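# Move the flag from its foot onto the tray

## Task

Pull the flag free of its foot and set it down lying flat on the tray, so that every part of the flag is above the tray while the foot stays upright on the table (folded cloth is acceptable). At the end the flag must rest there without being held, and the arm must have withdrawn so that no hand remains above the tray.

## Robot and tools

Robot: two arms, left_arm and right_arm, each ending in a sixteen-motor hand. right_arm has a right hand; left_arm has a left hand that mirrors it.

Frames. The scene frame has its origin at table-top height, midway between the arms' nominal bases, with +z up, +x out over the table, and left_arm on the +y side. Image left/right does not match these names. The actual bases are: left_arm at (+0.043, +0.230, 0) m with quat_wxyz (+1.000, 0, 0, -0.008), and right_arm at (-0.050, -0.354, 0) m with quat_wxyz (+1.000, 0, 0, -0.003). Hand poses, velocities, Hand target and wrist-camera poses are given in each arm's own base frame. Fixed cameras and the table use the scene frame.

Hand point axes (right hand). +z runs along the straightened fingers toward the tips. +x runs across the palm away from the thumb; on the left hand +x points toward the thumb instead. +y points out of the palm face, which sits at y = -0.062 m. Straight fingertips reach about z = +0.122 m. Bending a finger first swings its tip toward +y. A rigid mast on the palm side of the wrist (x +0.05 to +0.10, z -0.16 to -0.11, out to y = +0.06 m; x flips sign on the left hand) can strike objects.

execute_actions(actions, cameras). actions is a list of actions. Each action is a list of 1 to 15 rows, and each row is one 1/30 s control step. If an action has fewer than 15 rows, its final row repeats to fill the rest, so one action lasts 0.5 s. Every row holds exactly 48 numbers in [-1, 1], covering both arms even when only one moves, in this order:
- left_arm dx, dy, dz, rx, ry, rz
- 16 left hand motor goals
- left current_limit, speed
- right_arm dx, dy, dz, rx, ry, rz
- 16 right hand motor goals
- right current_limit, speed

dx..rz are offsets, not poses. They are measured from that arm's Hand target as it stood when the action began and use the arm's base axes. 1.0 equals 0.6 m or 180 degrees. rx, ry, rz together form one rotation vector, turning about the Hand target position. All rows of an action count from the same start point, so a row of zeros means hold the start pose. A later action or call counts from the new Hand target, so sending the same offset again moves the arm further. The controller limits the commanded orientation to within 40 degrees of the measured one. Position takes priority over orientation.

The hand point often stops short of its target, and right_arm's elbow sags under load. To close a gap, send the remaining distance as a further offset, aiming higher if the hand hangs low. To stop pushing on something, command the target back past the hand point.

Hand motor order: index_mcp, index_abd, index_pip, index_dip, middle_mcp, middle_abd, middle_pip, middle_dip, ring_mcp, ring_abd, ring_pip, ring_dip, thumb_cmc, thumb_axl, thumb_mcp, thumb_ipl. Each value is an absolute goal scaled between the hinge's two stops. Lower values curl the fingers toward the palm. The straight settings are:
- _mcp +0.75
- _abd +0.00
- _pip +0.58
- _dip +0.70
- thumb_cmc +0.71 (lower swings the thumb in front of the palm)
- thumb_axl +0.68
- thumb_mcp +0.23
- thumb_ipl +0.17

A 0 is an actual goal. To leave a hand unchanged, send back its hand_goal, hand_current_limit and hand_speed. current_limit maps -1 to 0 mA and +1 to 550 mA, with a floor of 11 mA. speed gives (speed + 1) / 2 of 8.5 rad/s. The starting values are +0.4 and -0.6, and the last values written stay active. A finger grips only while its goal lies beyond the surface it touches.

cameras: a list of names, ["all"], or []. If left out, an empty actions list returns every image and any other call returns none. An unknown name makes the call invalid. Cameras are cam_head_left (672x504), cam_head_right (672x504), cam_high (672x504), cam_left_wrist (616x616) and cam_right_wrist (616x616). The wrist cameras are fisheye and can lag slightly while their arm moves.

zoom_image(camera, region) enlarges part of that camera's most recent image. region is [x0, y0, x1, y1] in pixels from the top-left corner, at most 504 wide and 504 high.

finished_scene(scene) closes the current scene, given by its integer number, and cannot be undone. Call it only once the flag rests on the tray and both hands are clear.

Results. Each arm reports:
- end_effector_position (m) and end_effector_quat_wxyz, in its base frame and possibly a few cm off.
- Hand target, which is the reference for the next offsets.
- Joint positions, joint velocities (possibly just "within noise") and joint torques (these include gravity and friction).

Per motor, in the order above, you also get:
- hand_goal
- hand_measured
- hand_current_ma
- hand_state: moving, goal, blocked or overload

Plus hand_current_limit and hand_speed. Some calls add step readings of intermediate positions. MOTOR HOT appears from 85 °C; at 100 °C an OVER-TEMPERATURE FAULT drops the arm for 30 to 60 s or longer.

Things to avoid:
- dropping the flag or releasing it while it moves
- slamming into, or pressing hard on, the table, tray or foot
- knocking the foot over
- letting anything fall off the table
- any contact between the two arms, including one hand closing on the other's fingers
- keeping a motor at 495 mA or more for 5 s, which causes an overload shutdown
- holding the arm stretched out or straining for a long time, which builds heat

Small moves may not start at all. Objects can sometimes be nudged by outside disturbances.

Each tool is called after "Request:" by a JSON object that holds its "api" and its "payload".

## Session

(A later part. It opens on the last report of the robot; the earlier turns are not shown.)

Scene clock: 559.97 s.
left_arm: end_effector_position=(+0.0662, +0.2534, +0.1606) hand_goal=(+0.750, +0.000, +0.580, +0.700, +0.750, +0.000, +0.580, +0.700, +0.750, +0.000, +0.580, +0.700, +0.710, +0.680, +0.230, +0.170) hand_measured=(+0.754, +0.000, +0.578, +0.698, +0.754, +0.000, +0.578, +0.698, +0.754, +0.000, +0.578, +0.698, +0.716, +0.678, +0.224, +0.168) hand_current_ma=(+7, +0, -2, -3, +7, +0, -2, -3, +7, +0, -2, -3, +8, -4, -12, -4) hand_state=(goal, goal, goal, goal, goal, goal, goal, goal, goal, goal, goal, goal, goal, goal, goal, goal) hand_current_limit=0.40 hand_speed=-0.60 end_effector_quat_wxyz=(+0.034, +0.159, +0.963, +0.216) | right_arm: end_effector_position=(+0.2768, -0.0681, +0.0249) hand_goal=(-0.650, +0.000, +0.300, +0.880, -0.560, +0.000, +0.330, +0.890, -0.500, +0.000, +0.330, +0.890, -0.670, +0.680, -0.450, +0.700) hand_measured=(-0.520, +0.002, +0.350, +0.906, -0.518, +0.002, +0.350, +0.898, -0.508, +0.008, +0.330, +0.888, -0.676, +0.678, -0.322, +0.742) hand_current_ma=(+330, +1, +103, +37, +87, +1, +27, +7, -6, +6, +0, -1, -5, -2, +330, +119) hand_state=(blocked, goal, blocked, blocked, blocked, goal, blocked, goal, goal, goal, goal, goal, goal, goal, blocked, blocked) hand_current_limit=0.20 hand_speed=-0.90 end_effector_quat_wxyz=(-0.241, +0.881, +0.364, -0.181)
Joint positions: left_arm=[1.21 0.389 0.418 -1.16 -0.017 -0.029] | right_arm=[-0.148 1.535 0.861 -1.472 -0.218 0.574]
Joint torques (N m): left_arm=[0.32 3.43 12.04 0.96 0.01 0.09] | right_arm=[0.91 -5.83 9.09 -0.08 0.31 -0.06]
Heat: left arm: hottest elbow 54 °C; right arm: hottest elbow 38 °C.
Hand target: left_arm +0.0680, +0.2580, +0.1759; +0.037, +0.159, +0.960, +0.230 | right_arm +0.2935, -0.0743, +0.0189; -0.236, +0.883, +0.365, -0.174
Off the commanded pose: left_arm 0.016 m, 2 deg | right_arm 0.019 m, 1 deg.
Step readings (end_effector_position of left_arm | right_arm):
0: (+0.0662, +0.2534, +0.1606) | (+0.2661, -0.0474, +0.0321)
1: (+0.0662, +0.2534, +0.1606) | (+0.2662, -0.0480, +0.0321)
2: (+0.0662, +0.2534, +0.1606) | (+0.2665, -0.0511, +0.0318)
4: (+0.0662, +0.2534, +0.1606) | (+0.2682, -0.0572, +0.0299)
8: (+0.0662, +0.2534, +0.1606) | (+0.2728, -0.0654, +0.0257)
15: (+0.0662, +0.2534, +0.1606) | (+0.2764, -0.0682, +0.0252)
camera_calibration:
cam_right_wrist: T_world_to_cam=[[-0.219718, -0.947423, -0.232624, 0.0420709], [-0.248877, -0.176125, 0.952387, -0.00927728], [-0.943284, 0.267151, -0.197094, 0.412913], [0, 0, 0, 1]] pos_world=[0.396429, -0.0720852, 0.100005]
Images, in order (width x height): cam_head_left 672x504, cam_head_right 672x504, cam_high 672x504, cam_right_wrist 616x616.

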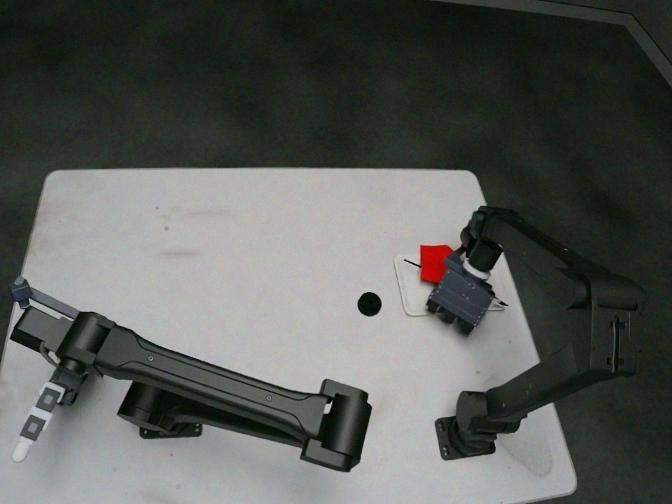

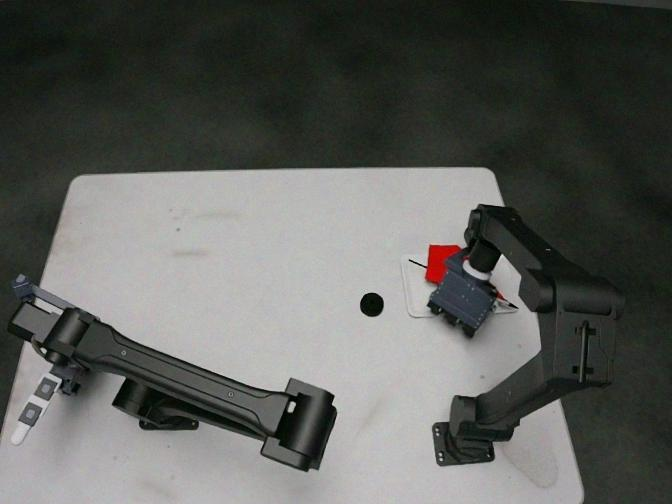

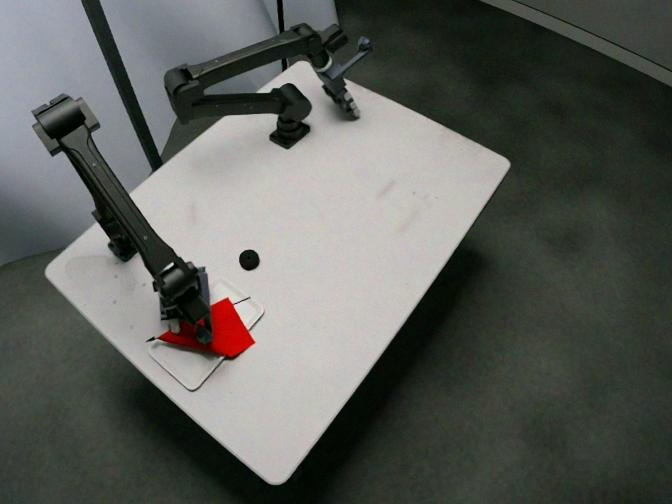

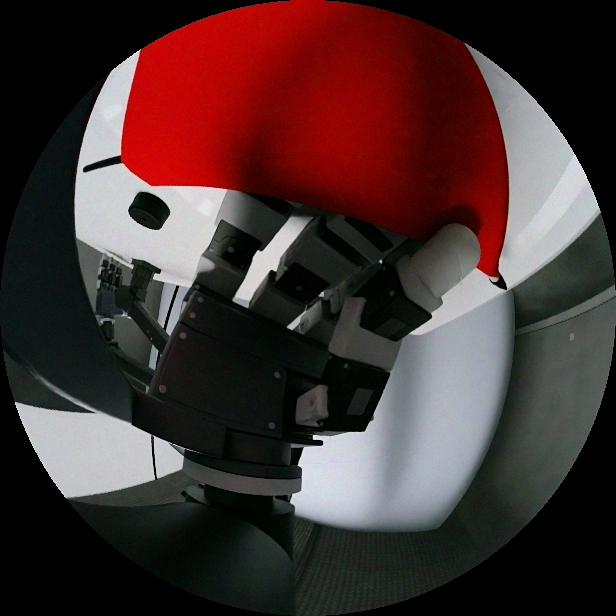

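Request:
{"api": "execute_actions", "payload": {"actions": [[[0,0,0,0,0,0,0.75,0,0.58,0.7,0.75,0,0.58,0.7,0.75,0,0.58,0.7,0.71,0.68,0.23,0.17,0.4,-0.6,0,0,0.005,0,0,0,-0.56,0,0.33,0.9,-0.54,0,0.34,0.89,-0.5,0,0.33,0.89,-0.67,0.68,-0.25,0.7,0.2,-0.95]],[[0,0,0,0,0,0,0.75,0,0.58,0.7,0.75,0,0.58,0.7,0.75,0,0.58,0.7,0.71,0.68,0.23,0.17,0.4,-0.6,0,0,0,0,0,0,-0.54,0,0.34,0.9,-0.53,0,0.34,0.89,-0.5,0,0.33,0.89,-0.67,0.68,-0.1,0.6,0.2,-0.93]]], "cameras": ["cam_head_left","cam_head_right","cam_high","cam_right_wrist"]}}

Request:
{"api": "zoom_image", "payload": {"camera": "cam_high", "region": [60, 200, 280, 420]}}

Request:
{"api": "zoom_image", "payload": {"camera": "cam_head_left", "region": [370, 200, 560, 370]}}

Scene clock: 571.83 s.
left_arm: end_effector_position=(+0.0662, +0.2534, +0.1606) hand_goal=(+0.750, +0.000, +0.580, +0.700, +0.750, +0.000, +0.580, +0.700, +0.750, +0.000, +0.580, +0.700, +0.710, +0.680, +0.230, +0.170) hand_measured=(+0.754, +0.000, +0.578, +0.698, +0.754, +0.000, +0.578, +0.698, +0.754, +0.000, +0.578, +0.698, +0.716, +0.678, +0.224, +0.168) hand_current_ma=(+7, +0, -2, -3, +7, +0, -2, -3, +7, +0, -2, -3, +8, -4, -12, -4) hand_state=(goal, goal, goal, goal, goal, goal, goal, goal, goal, goal, goal, goal, goal, goal, goal, goal) hand_current_limit=0.40 hand_speed=-0.60 end_effector_quat_wxyz=(+0.034, +0.159, +0.963, +0.216) | right_arm: end_effector_position=(+0.2769, -0.0681, +0.0249) hand_goal=(-0.540, +0.000, +0.340, +0.900, -0.530, +0.000, +0.340, +0.890, -0.500, +0.000, +0.330, +0.890, -0.670, +0.680, -0.100, +0.600) hand_measured=(-0.518, +0.002, +0.348, +0.904, -0.510, +0.002, +0.348, +0.894, -0.508, +0.008, +0.330, +0.888, -0.674, +0.678, -0.108, +0.602) hand_current_ma=(+35, +1, +7, +2, +27, +1, +6, +2, -7, +6, +0, -1, -3, -2, -10, +1) hand_state=(blocked, goal, goal, goal, goal, goal, goal, goal, goal, goal, goal, goal, goal, goal, goal, goal) hand_current_limit=0.20 hand_speed=-0.93 end_effector_quat_wxyz=(-0.241, +0.881, +0.365, -0.181)
Joint positions: left_arm=[1.21 0.389 0.418 -1.16 -0.017 -0.029] | right_arm=[-0.148 1.535 0.861 -1.472 -0.218 0.573]
Joint torques (N m): left_arm=[0.38 3.43 12 0.98 0.01 0.09] | right_arm=[0.91 -6.24 9.4 -0.42 0.29 -0.05]
Heat: left arm: hottest elbow 54 °C; right arm: hottest elbow 38 °C.
Hand target: left_arm +0.0680, +0.2580, +0.1759; +0.037, +0.159, +0.960, +0.230 | right_arm +0.2935, -0.0743, +0.0220; -0.236, +0.883, +0.365, -0.174
Off the commanded pose: left_arm 0.016 m, 2 deg | right_arm 0.018 m, 1 deg.
Step readings (end_effector_position of left_arm | right_arm):
0: (+0.0662, +0.2534, +0.1606) | (+0.2768, -0.0681, +0.0249)
1: (+0.0662, +0.2534, +0.1606) | (+0.2768, -0.0681, +0.0249)
2: (+0.0662, +0.2534, +0.1606) | (+0.2768, -0.0681, +0.0249)
4: (+0.0662, +0.2534, +0.1606) | (+0.2768, -0.0681, +0.0249)
8: (+0.0662, +0.2534, +0.1606) | (+0.2768, -0.0681, +0.0249)
15: (+0.0662, +0.2534, +0.1606) | (+0.2768, -0.0681, +0.0249)
16: (+0.0662, +0.2534, +0.1606) | (+0.2768, -0.0681, +0.0249)
17: (+0.0662, +0.2534, +0.1606) | (+0.2768, -0.0681, +0.0249)
19: (+0.0662, +0.2534, +0.1606) | (+0.2768, -0.0681, +0.0249)
23: (+0.0662, +0.2534, +0.1606) | (+0.2768, -0.0681, +0.0249)
30: (+0.0662, +0.2534, +0.1606) | (+0.2768, -0.0681, +0.0249)
camera_calibration:
cam_right_wrist: T_world_to_cam=[[-0.218249, -0.947654, -0.233065, 0.0417353], [-0.249023, -0.176836, 0.952217, -0.00931538], [-0.943586, 0.265859, -0.197393, 0.412933], [0, 0, 0, 1]] pos_world=[0.396426, -0.0718785, 0.100107]
Images, in order (width x height): cam_head_left 672x504, cam_head_right 672x504, cam_high 672x504, cam_right_wrist 616x616.

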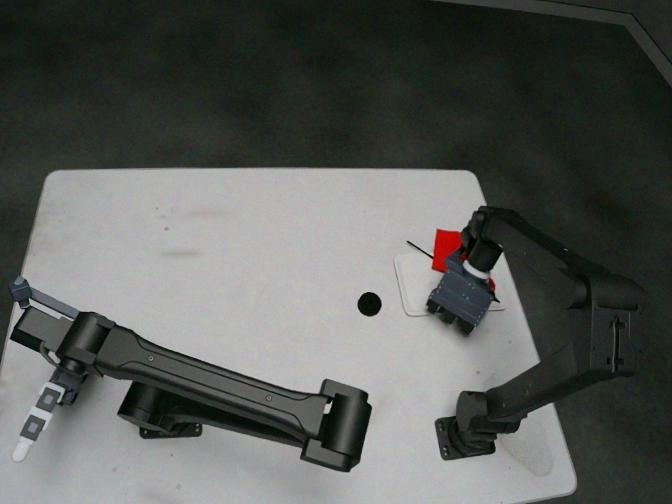

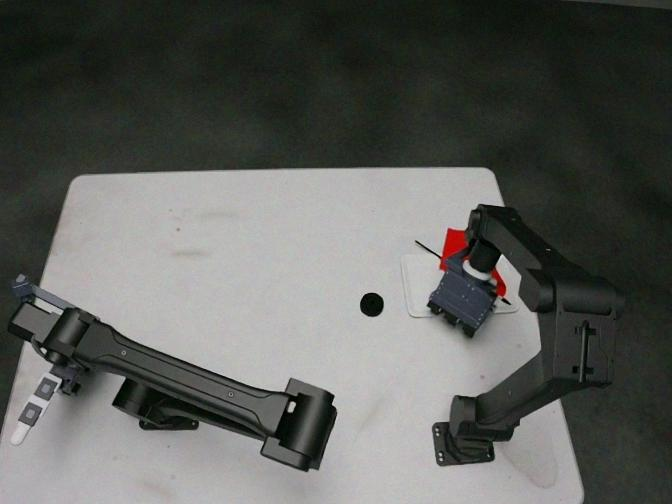

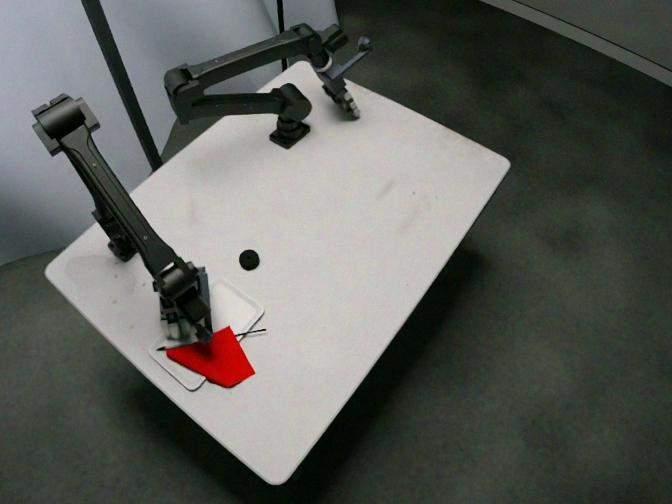

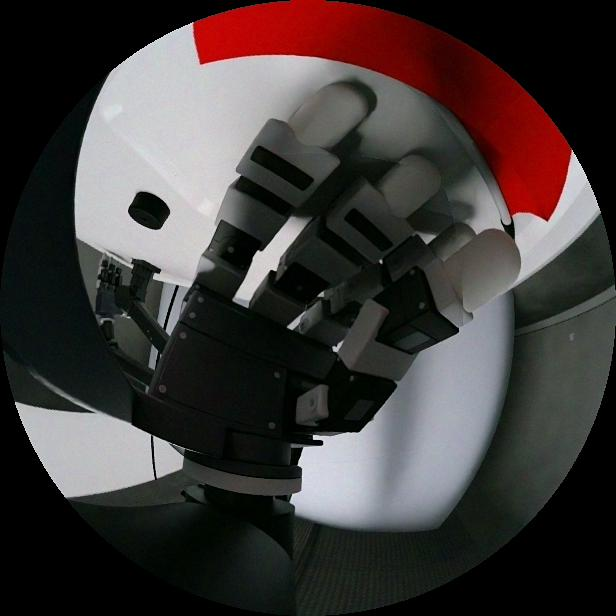

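Scaled by 2.291 from the camera's 672x504 image, which has a finer 960x720 frame.

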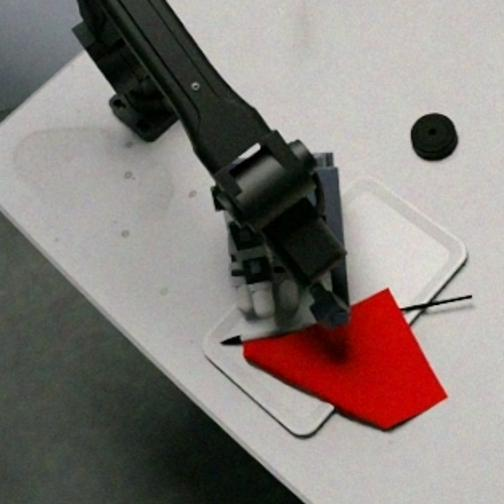

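Scaled by 2.653 from the camera's 672x504 image, which has a finer 960x720 frame.

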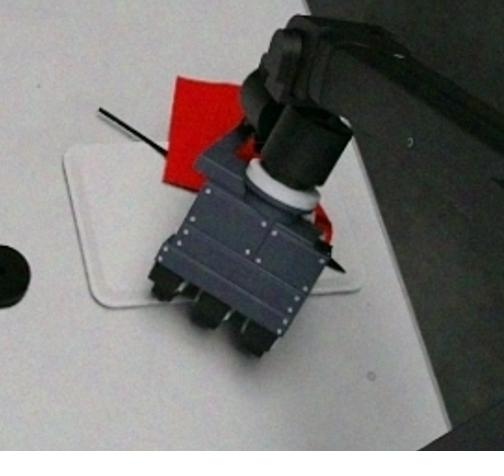

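Request:
{"api": "execute_actions", "payload": {"actions": [[[0,0,0,0,0,0,0.75,0,0.58,0.7,0.75,0,0.58,0.7,0.75,0,0.58,0.7,0.71,0.68,0.23,0.17,0.4,-0.6,-0.06,0.05,0.05,0,0,0,-0.4,0,0.4,0.9,-0.4,0,0.4,0.89,-0.4,0,0.4,0.89,-0.5,0.68,0.2,0.3,0.2,-0.8]],[[0,0,0,0,0,0,0.75,0,0.58,0.7,0.75,0,0.58,0.7,0.75,0,0.58,0.7,0.71,0.68,0.23,0.17,0.4,-0.6,-0.02,0.02,0.12,-0.04,-0.03,0,0,0,0.5,0.8,0,0,0.5,0.8,0,0,0.5,0.8,0.3,0.68,0.2,0.2,0.2,-0.6]],[[0,0,0,0,0,0,0.75,0,0.58,0.7,0.75,0,0.58,0.7,0.75,0,0.58,0.7,0.71,0.68,0.23,0.17,0.4,-0.6,-0.02,0.03,0.12,-0.05,-0.05,0,0.7,0,0.58,0.7,0.7,0,0.58,0.7,0.7,0,0.58,0.7,0.71,0.68,0.2,0.2,0.2,-0.6]]], "cameras": ["all"]}}

Request:
{"api": "zoom_image", "payload": {"camera": "cam_high", "region": [120, 240, 300, 400]}}

Request:
{"api": "zoom_image", "payload": {"camera": "cam_head_left", "region": [370, 220, 530, 350]}}

Scene clock: 600.27 s.
left_arm: end_effector_position=(+0.0662, +0.2534, +0.1606) hand_goal=(+0.750, +0.000, +0.580, +0.700, +0.750, +0.000, +0.580, +0.700, +0.750, +0.000, +0.580, +0.700, +0.710, +0.680, +0.230, +0.170) hand_measured=(+0.754, +0.000, +0.578, +0.698, +0.754, +0.000, +0.578, +0.698, +0.754, +0.000, +0.578, +0.698, +0.716, +0.678, +0.224, +0.168) hand_current_ma=(+7, +0, -2, -3, +7, +0, -2, -3, +7, +0, -2, -3, +8, -4, -12, -4) hand_state=(goal, goal, goal, goal, goal, goal, goal, goal, goal, goal, goal, goal, goal, goal, goal, goal) hand_current_limit=0.40 hand_speed=-0.60 end_effector_quat_wxyz=(+0.034, +0.159, +0.963, +0.216) | right_arm: end_effector_position=(+0.2205, -0.0188, +0.1802) hand_goal=(+0.700, +0.000, +0.580, +0.700, +0.700, +0.000, +0.580, +0.700, +0.700, +0.000, +0.580, +0.700, +0.710, +0.680, +0.200, +0.200) hand_measured=(+0.692, +0.002, +0.578, +0.702, +0.694, +0.002, +0.578, +0.702, +0.694, +0.002, +0.578, +0.704, +0.704, +0.678, +0.190, +0.200) hand_current_ma=(-7, +1, -1, +2, -6, +1, -1, +2, -6, +1, -1, +2, -5, -2, -14, +0) hand_state=(goal, goal, goal, goal, goal, goal, goal, goal, goal, goal, goal, goal, goal, goal, goal, goal) hand_current_limit=0.20 hand_speed=-0.60 end_effector_quat_wxyz=(-0.067, +0.921, +0.362, -0.123)
Joint positions: left_arm=[1.21 0.389 0.418 -1.16 -0.017 -0.029] | right_arm=[0.228 1.006 0.863 -1.693 -0.096 1.036]
Joint torques (N m): left_arm=[0.38 3.49 12 0.95 0 0.09] | right_arm=[2.32 -1.61 13.08 -0.94 0.14 0.06]
Heat: left arm: hottest elbow 54 °C; right arm: hottest elbow 39 °C.
Hand target: left_arm +0.0680, +0.2580, +0.1759; +0.037, +0.159, +0.960, +0.230 | right_arm +0.2336, -0.0143, +0.1959; -0.063, +0.923, +0.363, -0.112
Off the commanded pose: left_arm 0.016 m, 2 deg | right_arm 0.021 m, 1 deg.
Step readings (end_effector_position of left_arm | right_arm):
0: (+0.0662, +0.2534, +0.1606) | (+0.2769, -0.0681, +0.0249)
1: (+0.0662, +0.2534, +0.1606) | (+0.2768, -0.0680, +0.0249)
2: (+0.0662, +0.2534, +0.1606) | (+0.2768, -0.0669, +0.0254)
4: (+0.0662, +0.2534, +0.1606) | (+0.2774, -0.0644, +0.0291)
8: (+0.0662, +0.2534, +0.1606) | (+0.2729, -0.0535, +0.0434)
15: (+0.0662, +0.2534, +0.1606) | (+0.2676, -0.0470, +0.0525)
16: (+0.0662, +0.2534, +0.1606) | (+0.2671, -0.0471, +0.0529)
17: (+0.0662, +0.2534, +0.1606) | (+0.2662, -0.0473, +0.0552)
19: (+0.0662, +0.2534, +0.1606) | (+0.2620, -0.0461, +0.0666)
23: (+0.0662, +0.2534, +0.1606) | (+0.2553, -0.0359, +0.1003)
30: (+0.0662, +0.2534, +0.1606) | (+0.2429, -0.0334, +0.1187)
31: (+0.0662, +0.2534, +0.1606) | (+0.2422, -0.0337, +0.1191)
32: (+0.0662, +0.2534, +0.1606) | (+0.2418, -0.0346, +0.1210)
34: (+0.0662, +0.2534, +0.1606) | (+0.2395, -0.0326, +0.1301)
38: (+0.0662, +0.2534, +0.1606) | (+0.2309, -0.0200, +0.1571)
45: (+0.0662, +0.2534, +0.1606) | (+0.2242, -0.0176, +0.1791)
camera_calibration:
cam_right_wrist: T_world_to_cam=[[-0.188044, -0.982152, -0.00409507, 0.0638388], [-0.473099, 0.0869247, 0.876711, -0.0945341], [-0.860707, 0.166798, -0.481001, 0.40834], [0, 0, 0, 1]] pos_world=[0.318742, 0.00280661, 0.279552]

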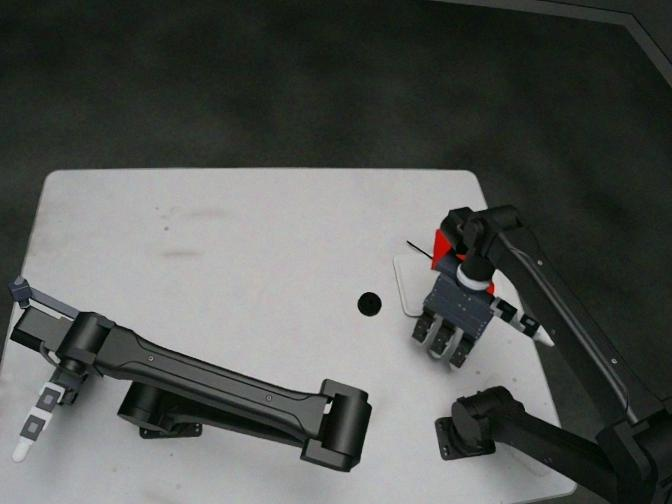

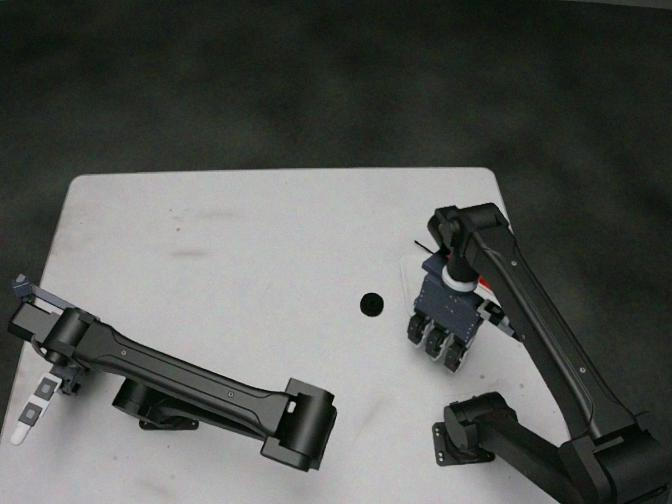

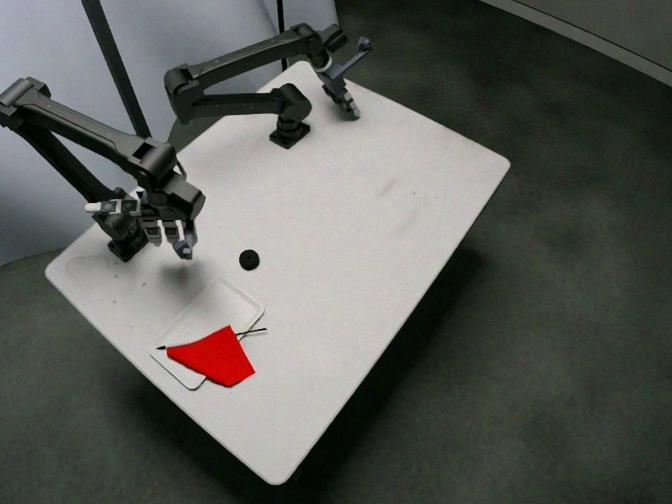

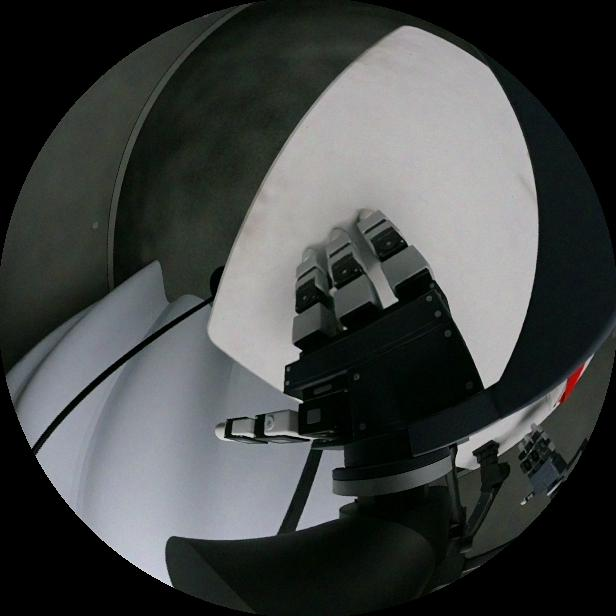

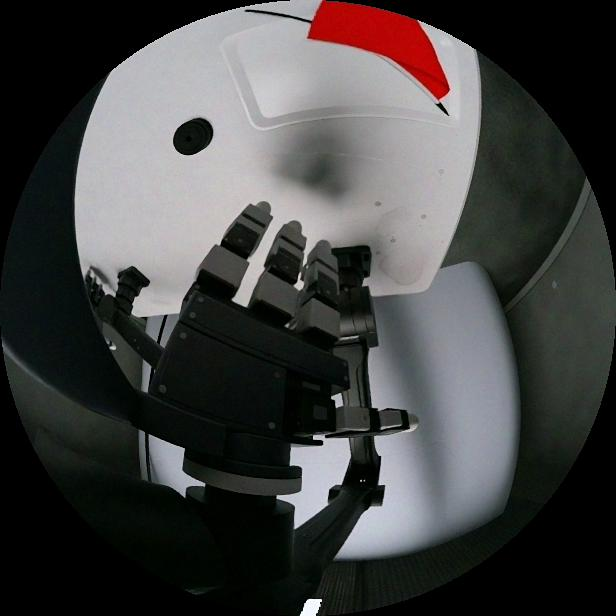

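Scaled by 2.800 from the camera's 672x504 image, which has a finer 960x720 frame.

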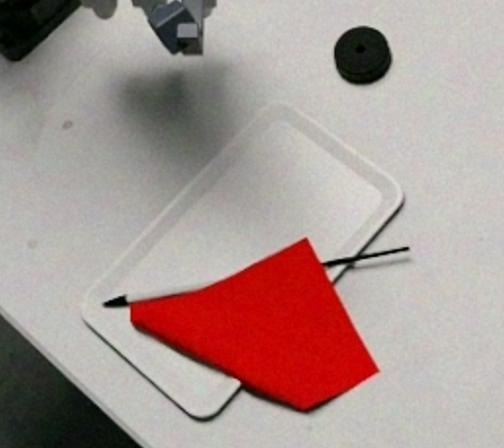

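Scaled by 3.150 from the camera's 672x504 image, which has a finer 960x720 frame.

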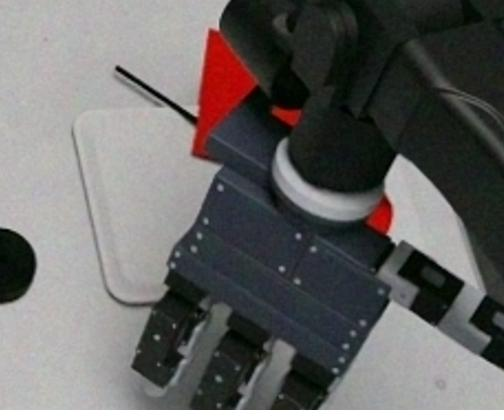

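Request:
{"api": "execute_actions", "payload": {"actions": [[[0,0,0,0,0,0,0.75,0,0.58,0.7,0.75,0,0.58,0.7,0.75,0,0.58,0.7,0.71,0.68,0.23,0.17,0.4,-0.6,0.11,-0.06,0.06,0,-0.041,0.0415,0.75,0,0.58,0.7,0.75,0,0.58,0.7,0.75,0,0.58,0.7,0.71,0.68,0.23,0.17,0.2,-0.6]],[[0,0,0,0,0,0,0.75,0,0.58,0.7,0.75,0,0.58,0.7,0.75,0,0.58,0.7,0.71,0.68,0.23,0.17,0.4,-0.6,0.12,-0.06,0.04,0,-0.041,0.0415,0.75,0,0.58,0.7,0.75,0,0.58,0.7,0.75,0,0.58,0.7,0.71,0.68,0.23,0.17,0.2,-0.6]],[[0,0,0,0,0,0,0.75,0,0.58,0.7,0.75,0,0.58,0.7,0.75,0,0.58,0.7,0.71,0.68,0.23,0.17,0.4,-0.6,0.12,-0.06,0.0,0,0,0,0.75,0,0.58,0.7,0.75,0,0.58,0.7,0.75,0,0.58,0.7,0.71,0.68,0.23,0.17,0.2,-0.6]],[[0,0,0,0,0,0,0.75,0,0.58,0.7,0.75,0,0.58,0.7,0.75,0,0.58,0.7,0.71,0.68,0.23,0.17,0.4,-0.6,0.11,-0.065,0.0,0,0,0,0.75,0,0.58,0.7,0.75,0,0.58,0.7,0.75,0,0.58,0.7,0.71,0.68,0.23,0.17,0.2,-0.6]]], "cameras": ["all"]}}

Request:
{"api": "zoom_image", "payload": {"camera": "cam_high", "region": [120, 240, 300, 400]}}

Request:
{"api": "zoom_image", "payload": {"camera": "cam_head_left", "region": [370, 220, 530, 350]}}

Scene clock: 631.07 s.
left_arm: end_effector_position=(+0.0662, +0.2534, +0.1606) hand_goal=(+0.750, +0.000, +0.580, +0.700, +0.750, +0.000, +0.580, +0.700, +0.750, +0.000, +0.580, +0.700, +0.710, +0.680, +0.230, +0.170) hand_measured=(+0.754, +0.000, +0.578, +0.698, +0.754, +0.000, +0.578, +0.698, +0.754, +0.000, +0.578, +0.698, +0.716, +0.678, +0.224, +0.168) hand_current_ma=(+7, +0, -2, -3, +7, +0, -2, -3, +7, +0, -2, -3, +8, -4, -12, -4) hand_state=(goal, goal, goal, goal, goal, goal, goal, goal, goal, goal, goal, goal, goal, goal, goal, goal) hand_current_limit=0.40 hand_speed=-0.60 end_effector_quat_wxyz=(+0.034, +0.159, +0.963, +0.216) | right_arm: end_effector_position=(+0.4950, -0.1582, +0.2396) hand_goal=(+0.750, +0.000, +0.580, +0.700, +0.750, +0.000, +0.580, +0.700, +0.750, +0.000, +0.580, +0.700, +0.710, +0.680, +0.230, +0.170) hand_measured=(+0.748, +0.002, +0.578, +0.702, +0.748, +0.002, +0.578, +0.702, +0.748, +0.002, +0.578, +0.702, +0.710, +0.678, +0.220, +0.170) hand_current_ma=(-1, +1, -1, +1, -1, +1, -1, +2, +0, +1, -1, +2, +0, -2, -16, +0) hand_state=(goal, goal, goal, goal, goal, goal, goal, goal, goal, goal, goal, goal, goal, goal, goal, goal) hand_current_limit=0.20 hand_speed=-0.60 end_effector_quat_wxyz=(-0.009, +0.877, +0.481, -0.012)
Joint positions: left_arm=[1.21 0.389 0.418 -1.16 -0.017 -0.029] | right_arm=[-0.21 1.523 1.463 -1.541 0.002 0.358]
Joint torques (N m): left_arm=[0.32 3.49 12.03 0.96 0.01 0.09] | right_arm=[1.44 -11.22 13.85 -0.2 0.09 -0.13]
Heat: left arm: hottest elbow 55 °C; right arm: hottest elbow 39 °C.
Hand target: left_arm +0.0680, +0.2580, +0.1759; +0.037, +0.159, +0.960, +0.230 | right_arm +0.5096, -0.1613, +0.2559; +0.000, +0.875, +0.484, +0.000
Off the commanded pose: left_arm 0.016 m, 2 deg | right_arm 0.022 m, 2 deg.
Step readings (end_effector_position of left_arm | right_arm):
0: (+0.0662, +0.2534, +0.1606) | (+0.2205, -0.0188, +0.1803)
1: (+0.0662, +0.2534, +0.1606) | (+0.2212, -0.0195, +0.1809)
2: (+0.0662, +0.2534, +0.1606) | (+0.2248, -0.0226, +0.1836)
4: (+0.0662, +0.2534, +0.1606) | (+0.2360, -0.0311, +0.1925)
8: (+0.0662, +0.2534, +0.1606) | (+0.2628, -0.0469, +0.2162)
15: (+0.0662, +0.2534, +0.1606) | (+0.2786, -0.0511, +0.2200)
16: (+0.0662, +0.2534, +0.1606) | (+0.2800, -0.0511, +0.2190)
17: (+0.0662, +0.2534, +0.1606) | (+0.2850, -0.0535, +0.2196)
19: (+0.0662, +0.2534, +0.1606) | (+0.2973, -0.0624, +0.2237)
23: (+0.0662, +0.2534, +0.1606) | (+0.3290, -0.0822, +0.2391)
30: (+0.0662, +0.2534, +0.1606) | (+0.3502, -0.0844, +0.2411)
31: (+0.0662, +0.2534, +0.1606) | (+0.3514, -0.0843, +0.2402)
32: (+0.0662, +0.2534, +0.1606) | (+0.3546, -0.0861, +0.2399)
34: (+0.0662, +0.2534, +0.1606) | (+0.3683, -0.0927, +0.2420)
38: (+0.0662, +0.2534, +0.1606) | (+0.4075, -0.1135, +0.2426)
45: (+0.0662, +0.2534, +0.1606) | (+0.4240, -0.1190, +0.2313)
46: (+0.0662, +0.2534, +0.1606) | (+0.4248, -0.1190, +0.2321)
47: (+0.0662, +0.2534, +0.1606) | (+0.4279, -0.1206, +0.2344)
49: (+0.0662, +0.2534, +0.1606) | (+0.4425, -0.1266, +0.2423)
53: (+0.0662, +0.2534, +0.1606) | (+0.4780, -0.1484, +0.2517)
60: (+0.0662, +0.2534, +0.1606) | (+0.4918, -0.1580, +0.2348)
camera_calibration:
cam_right_wrist: T_world_to_cam=[[0.0673014, -0.997336, -0.0281255, -0.144302], [-0.681563, -0.0665432, 0.728728, 0.109669], [-0.728658, -0.0298751, -0.684225, 0.648642], [0, 0, 0, 1]] pos_world=[0.557096, -0.117242, 0.35984]

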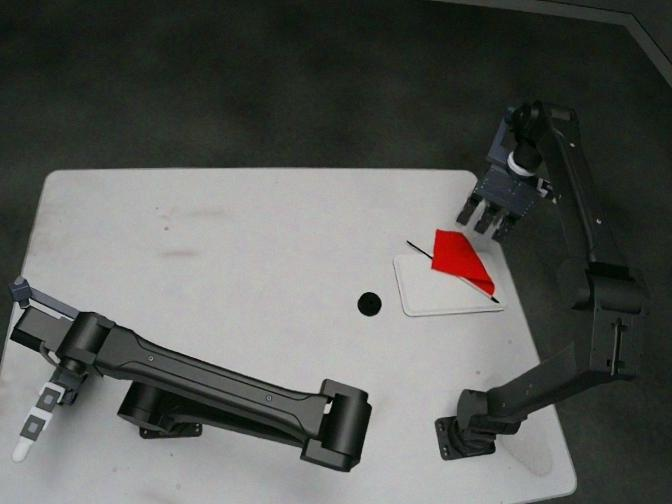

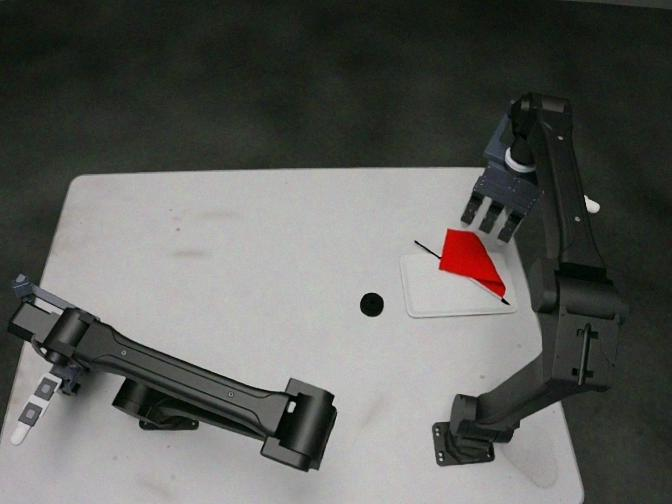

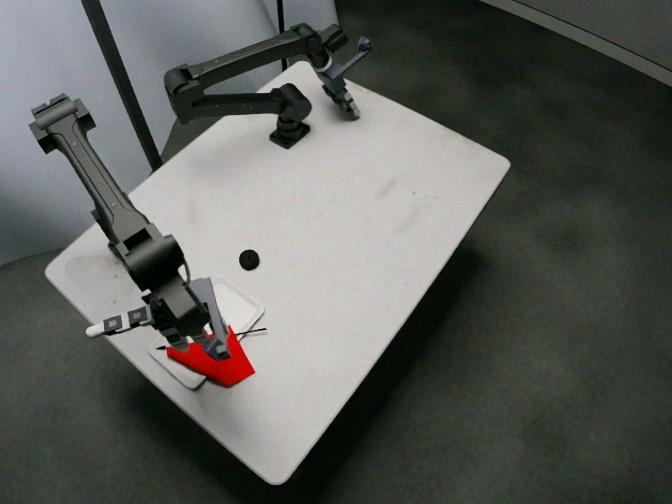

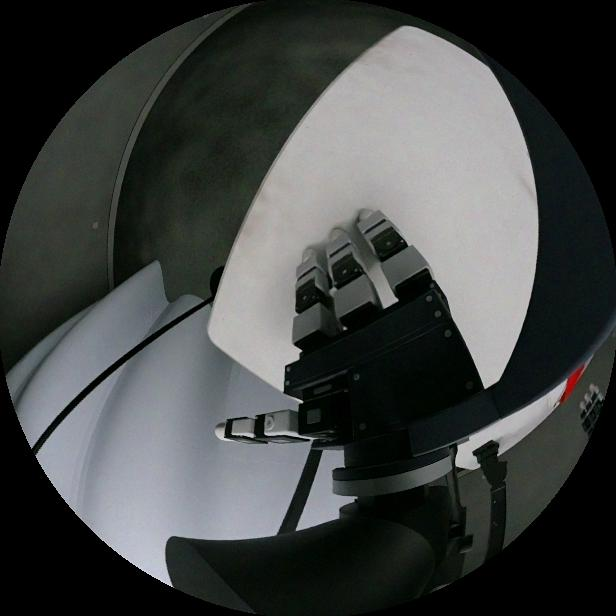

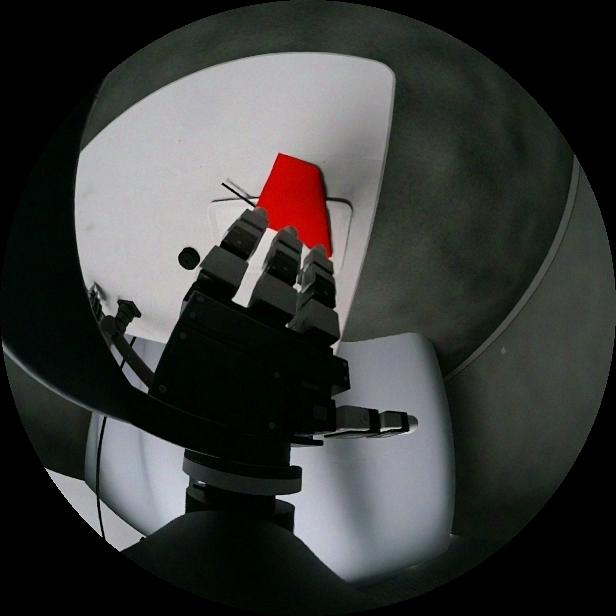

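Scaled by 2.800 from the camera's 672x504 image, which has a finer 960x720 frame.

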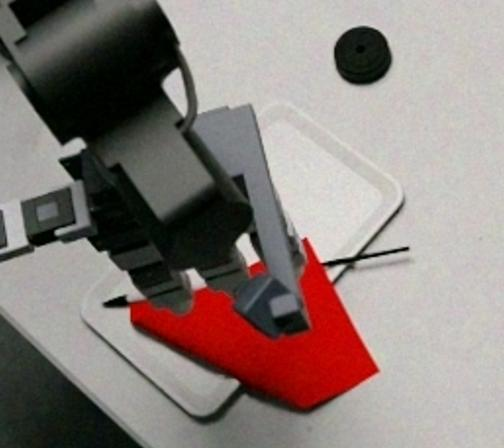

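Scaled by 3.150 from the camera's 672x504 image, which has a finer 960x720 frame.

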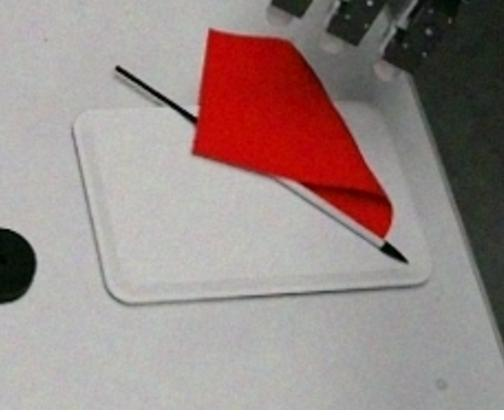

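Request:
{"api": "execute_actions", "payload": {"actions": [[[0,0,0,0,0,0,0.75,0,0.58,0.7,0.75,0,0.58,0.7,0.75,0,0.58,0.7,0.71,0.68,0.23,0.17,0.4,-0.6,0,0,-0.1,0,0,0,0.75,0,0.58,0.7,0.75,0,0.58,0.7,0.75,0,0.58,0.7,0.71,0.68,0.23,0.17,0.0,-0.6]],[[0,0,0,0,0,0,0.75,0,0.58,0.7,0.75,0,0.58,0.7,0.75,0,0.58,0.7,0.71,0.68,0.23,0.17,0.4,-0.6,0,0,-0.07,0,0,0,0.75,0,0.58,0.7,0.75,0,0.58,0.7,0.75,0,0.58,0.7,0.71,0.68,0.23,0.17,0.0,-0.6]]], "cameras": ["cam_head_left","cam_high","cam_right_wrist"]}}

Request:
{"api": "zoom_image", "payload": {"camera": "cam_head_left", "region": [370, 200, 530, 330]}}

Scene clock: 644.53 s.
left_arm: end_effector_position=(+0.0662, +0.2534, +0.1606) hand_goal=(+0.750, +0.000, +0.580, +0.700, +0.750, +0.000, +0.580, +0.700, +0.750, +0.000, +0.580, +0.700, +0.710, +0.680, +0.230, +0.170) hand_measured=(+0.754, +0.000, +0.578, +0.698, +0.754, +0.000, +0.578, +0.698, +0.754, +0.000, +0.578, +0.698, +0.716, +0.678, +0.224, +0.168) hand_current_ma=(+7, +0, -2, -3, +7, +0, -2, -3, +7, +0, -2, -3, +8, -4, -12, -4) hand_state=(goal, goal, goal, goal, goal, goal, goal, goal, goal, goal, goal, goal, goal, goal, goal, goal) hand_current_limit=0.40 hand_speed=-0.60 end_effector_quat_wxyz=(+0.034, +0.159, +0.963, +0.216) | right_arm: end_effector_position=(+0.5092, -0.1611, +0.1658) hand_goal=(+0.750, +0.000, +0.580, +0.700, +0.750, +0.000, +0.580, +0.700, +0.750, +0.000, +0.580, +0.700, +0.710, +0.680, +0.230, +0.170) hand_measured=(+0.748, +0.002, +0.578, +0.702, +0.748, +0.002, +0.578, +0.702, +0.748, +0.002, +0.578, +0.702, +0.710, +0.678, +0.220, +0.170) hand_current_ma=(-1, +1, -1, +1, -1, +1, -1, +2, +0, +1, -1, +2, +0, -2, -15, +0) hand_state=(goal, goal, goal, goal, goal, goal, goal, goal, goal, goal, goal, goal, goal, goal, goal, goal) hand_current_limit=0.00 hand_speed=-0.60 end_effector_quat_wxyz=(+0.005, +0.877, +0.481, +0.005)
Joint positions: left_arm=[1.21 0.389 0.418 -1.16 -0.017 -0.029] | right_arm=[-0.21 1.563 1.306 -1.298 0.001 0.358]
Joint torques (N m): left_arm=[0.32 3.55 12.03 0.98 0.01 0.09] | right_arm=[1.44 -11.4 8.09 0.72 0.09 -0.14]
Heat: left arm: hottest elbow 55 °C; right arm: hottest elbow 40 °C.
Hand target: left_arm +0.0680, +0.2580, +0.1759; +0.037, +0.159, +0.960, +0.230 | right_arm +0.5096, -0.1613, +0.1540; +0.000, +0.875, +0.484, +0.000
Off the commanded pose: left_arm 0.016 m, 2 deg | right_arm 0.012 m, 1 deg.
Step readings (end_effector_position of left_arm | right_arm):
0: (+0.0662, +0.2534, +0.1606) | (+0.4950, -0.1582, +0.2396)
1: (+0.0662, +0.2534, +0.1606) | (+0.4951, -0.1582, +0.2397)
2: (+0.0662, +0.2534, +0.1606) | (+0.4969, -0.1586, +0.2401)
4: (+0.0662, +0.2534, +0.1606) | (+0.5034, -0.1600, +0.2383)
8: (+0.0662, +0.2534, +0.1606) | (+0.5072, -0.1607, +0.2229)
15: (+0.0662, +0.2534, +0.1606) | (+0.5076, -0.1608, +0.2098)
16: (+0.0662, +0.2534, +0.1606) | (+0.5079, -0.1609, +0.2095)
17: (+0.0662, +0.2534, +0.1606) | (+0.5089, -0.1611, +0.2073)
19: (+0.0662, +0.2534, +0.1606) | (+0.5108, -0.1615, +0.2006)
23: (+0.0662, +0.2534, +0.1606) | (+0.5062, -0.1604, +0.1766)
30: (+0.0662, +0.2534, +0.1606) | (+0.5087, -0.1610, +0.1657)
camera_calibration:
cam_right_wrist: T_world_to_cam=[[0.068661, -0.997502, -0.0166145, -0.152906], [-0.712845, -0.0607047, 0.698689, 0.194843], [-0.697952, -0.0361291, -0.715233, 0.596949], [0, 0, 0, 1]] pos_world=[0.566033, -0.119129, 0.288282]
Images, in order (width x height): cam_head_left 672x504, cam_high 672x504, cam_right_wrist 616x616.

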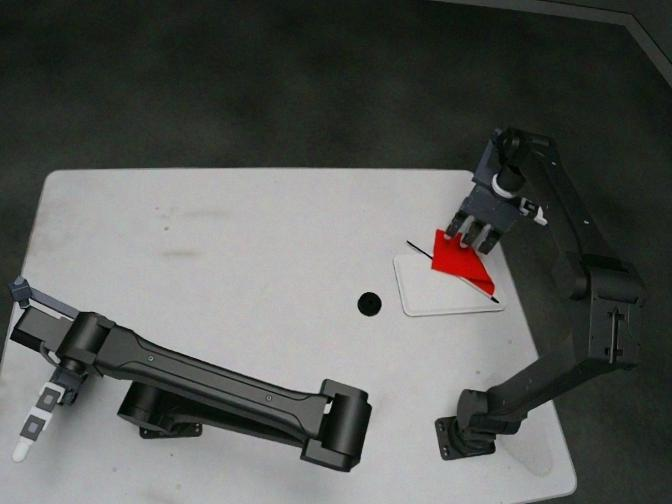

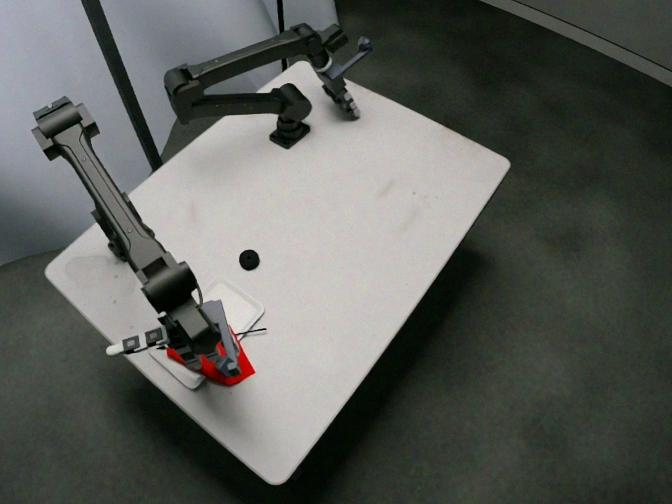

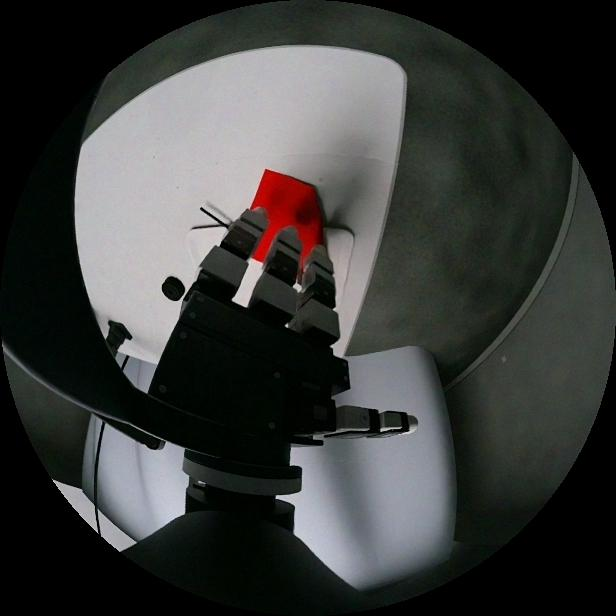

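Scaled by 3.150 from the camera's 672x504 image, which has a finer 960x720 frame.

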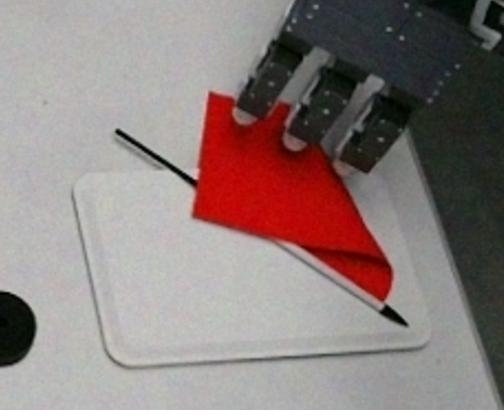

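Request:
{"api": "execute_actions", "payload": {"actions": [[[0,0,0,0,0,0,0.75,0,0.58,0.7,0.75,0,0.58,0.7,0.75,0,0.58,0.7,0.71,0.68,0.23,0.17,0.4,-0.6,0,0,-0.045,0,0,0,0.75,0,0.58,0.7,0.75,0,0.58,0.7,0.75,0,0.58,0.7,0.71,0.68,0.23,0.17,0.0,-0.6]]], "cameras": ["cam_head_left","cam_high","cam_right_wrist"]}}

Request:
{"api": "zoom_image", "payload": {"camera": "cam_head_left", "region": [370, 200, 530, 330]}}

Scene clock: 649.73 s.
left_arm: end_effector_position=(+0.0662, +0.2534, +0.1606) hand_goal=(+0.750, +0.000, +0.580, +0.700, +0.750, +0.000, +0.580, +0.700, +0.750, +0.000, +0.580, +0.700, +0.710, +0.680, +0.230, +0.170) hand_measured=(+0.754, +0.000, +0.578, +0.698, +0.754, +0.000, +0.578, +0.698, +0.754, +0.000, +0.578, +0.698, +0.716, +0.678, +0.224, +0.168) hand_current_ma=(+7, +0, -2, -3, +7, +0, -2, -3, +7, +0, -2, -3, +8, -4, -12, -4) hand_state=(goal, goal, goal, goal, goal, goal, goal, goal, goal, goal, goal, goal, goal, goal, goal, goal) hand_current_limit=0.40 hand_speed=-0.60 end_effector_quat_wxyz=(+0.034, +0.159, +0.963, +0.216) | right_arm: end_effector_position=(+0.5106, -0.1614, +0.1434) hand_goal=(+0.750, +0.000, +0.580, +0.700, +0.750, +0.000, +0.580, +0.700, +0.750, +0.000, +0.580, +0.700, +0.710, +0.680, +0.230, +0.170) hand_measured=(+0.748, +0.002, +0.578, +0.702, +0.748, +0.002, +0.578, +0.702, +0.748, +0.002, +0.578, +0.702, +0.710, +0.678, +0.220, +0.170) hand_current_ma=(-1, +0, -1, +1, -1, +1, -1, +2, +0, +1, -1, +2, +0, -2, -15, +0) hand_state=(goal, goal, goal, goal, goal, goal, goal, goal, goal, goal, goal, goal, goal, goal, goal, goal) hand_current_limit=0.00 hand_speed=-0.60 end_effector_quat_wxyz=(+0.008, +0.877, +0.481, +0.009)
Joint positions: left_arm=[1.21 0.389 0.418 -1.16 -0.017 -0.029] | right_arm=[-0.21 1.579 1.26 -1.229 0.001 0.358]
Joint torques (N m): left_arm=[0.32 3.43 12.01 0.96 0 0.09] | right_arm=[1.49 -10.99 7.71 0.75 0.09 -0.14]
Heat: left arm: hottest elbow 55 °C; right arm: hottest elbow 39 °C.
Hand target: left_arm +0.0680, +0.2580, +0.1759; +0.037, +0.159, +0.960, +0.230 | right_arm +0.5095, -0.1613, +0.1271; +0.000, +0.875, +0.484, +0.000
Off the commanded pose: left_arm 0.016 m, 2 deg | right_arm 0.016 m, 1 deg.
Step readings (end_effector_position of left_arm | right_arm):
0: (+0.0662, +0.2534, +0.1606) | (+0.5092, -0.1611, +0.1658)
1: (+0.0662, +0.2534, +0.1606) | (+0.5093, -0.1611, +0.1657)
2: (+0.0662, +0.2534, +0.1606) | (+0.5098, -0.1612, +0.1647)
4: (+0.0662, +0.2534, +0.1606) | (+0.5115, -0.1616, +0.1614)
8: (+0.0662, +0.2534, +0.1606) | (+0.5094, -0.1611, +0.1496)
15: (+0.0662, +0.2534, +0.1606) | (+0.5103, -0.1613, +0.1433)
camera_calibration:
cam_right_wrist: T_world_to_cam=[[0.0687754, -0.997531, -0.0141869, -0.154004], [-0.718788, -0.0594087, 0.692686, 0.215588], [-0.691819, -0.0374424, -0.7211, 0.579294], [0, 0, 0, 1]] pos_world=[0.566321, -0.119126, 0.266209]
Images, in order (width x height): cam_head_left 672x504, cam_high 672x504, cam_right_wrist 616x616.

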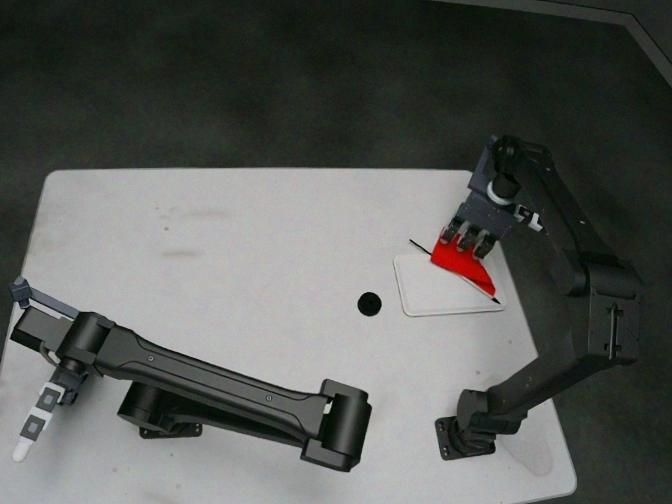

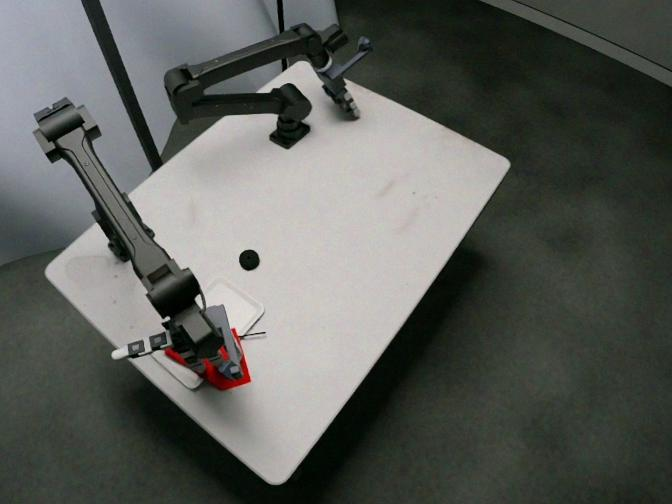

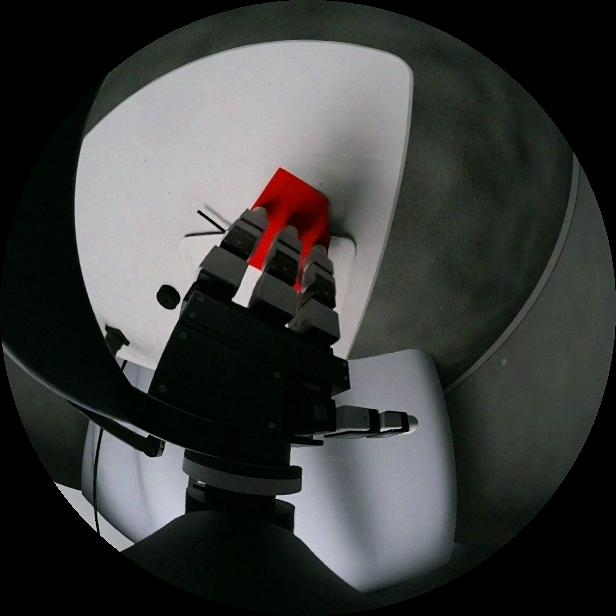

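Scaled by 3.150 from the camera's 672x504 image, which has a finer 960x720 frame.

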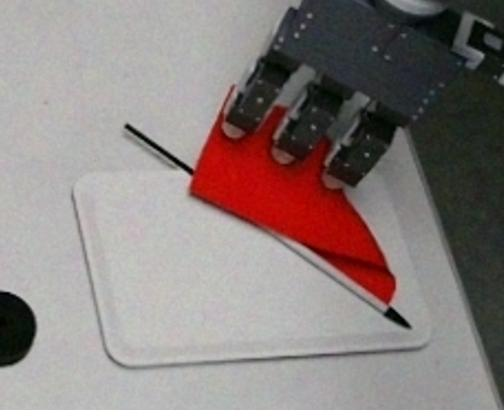

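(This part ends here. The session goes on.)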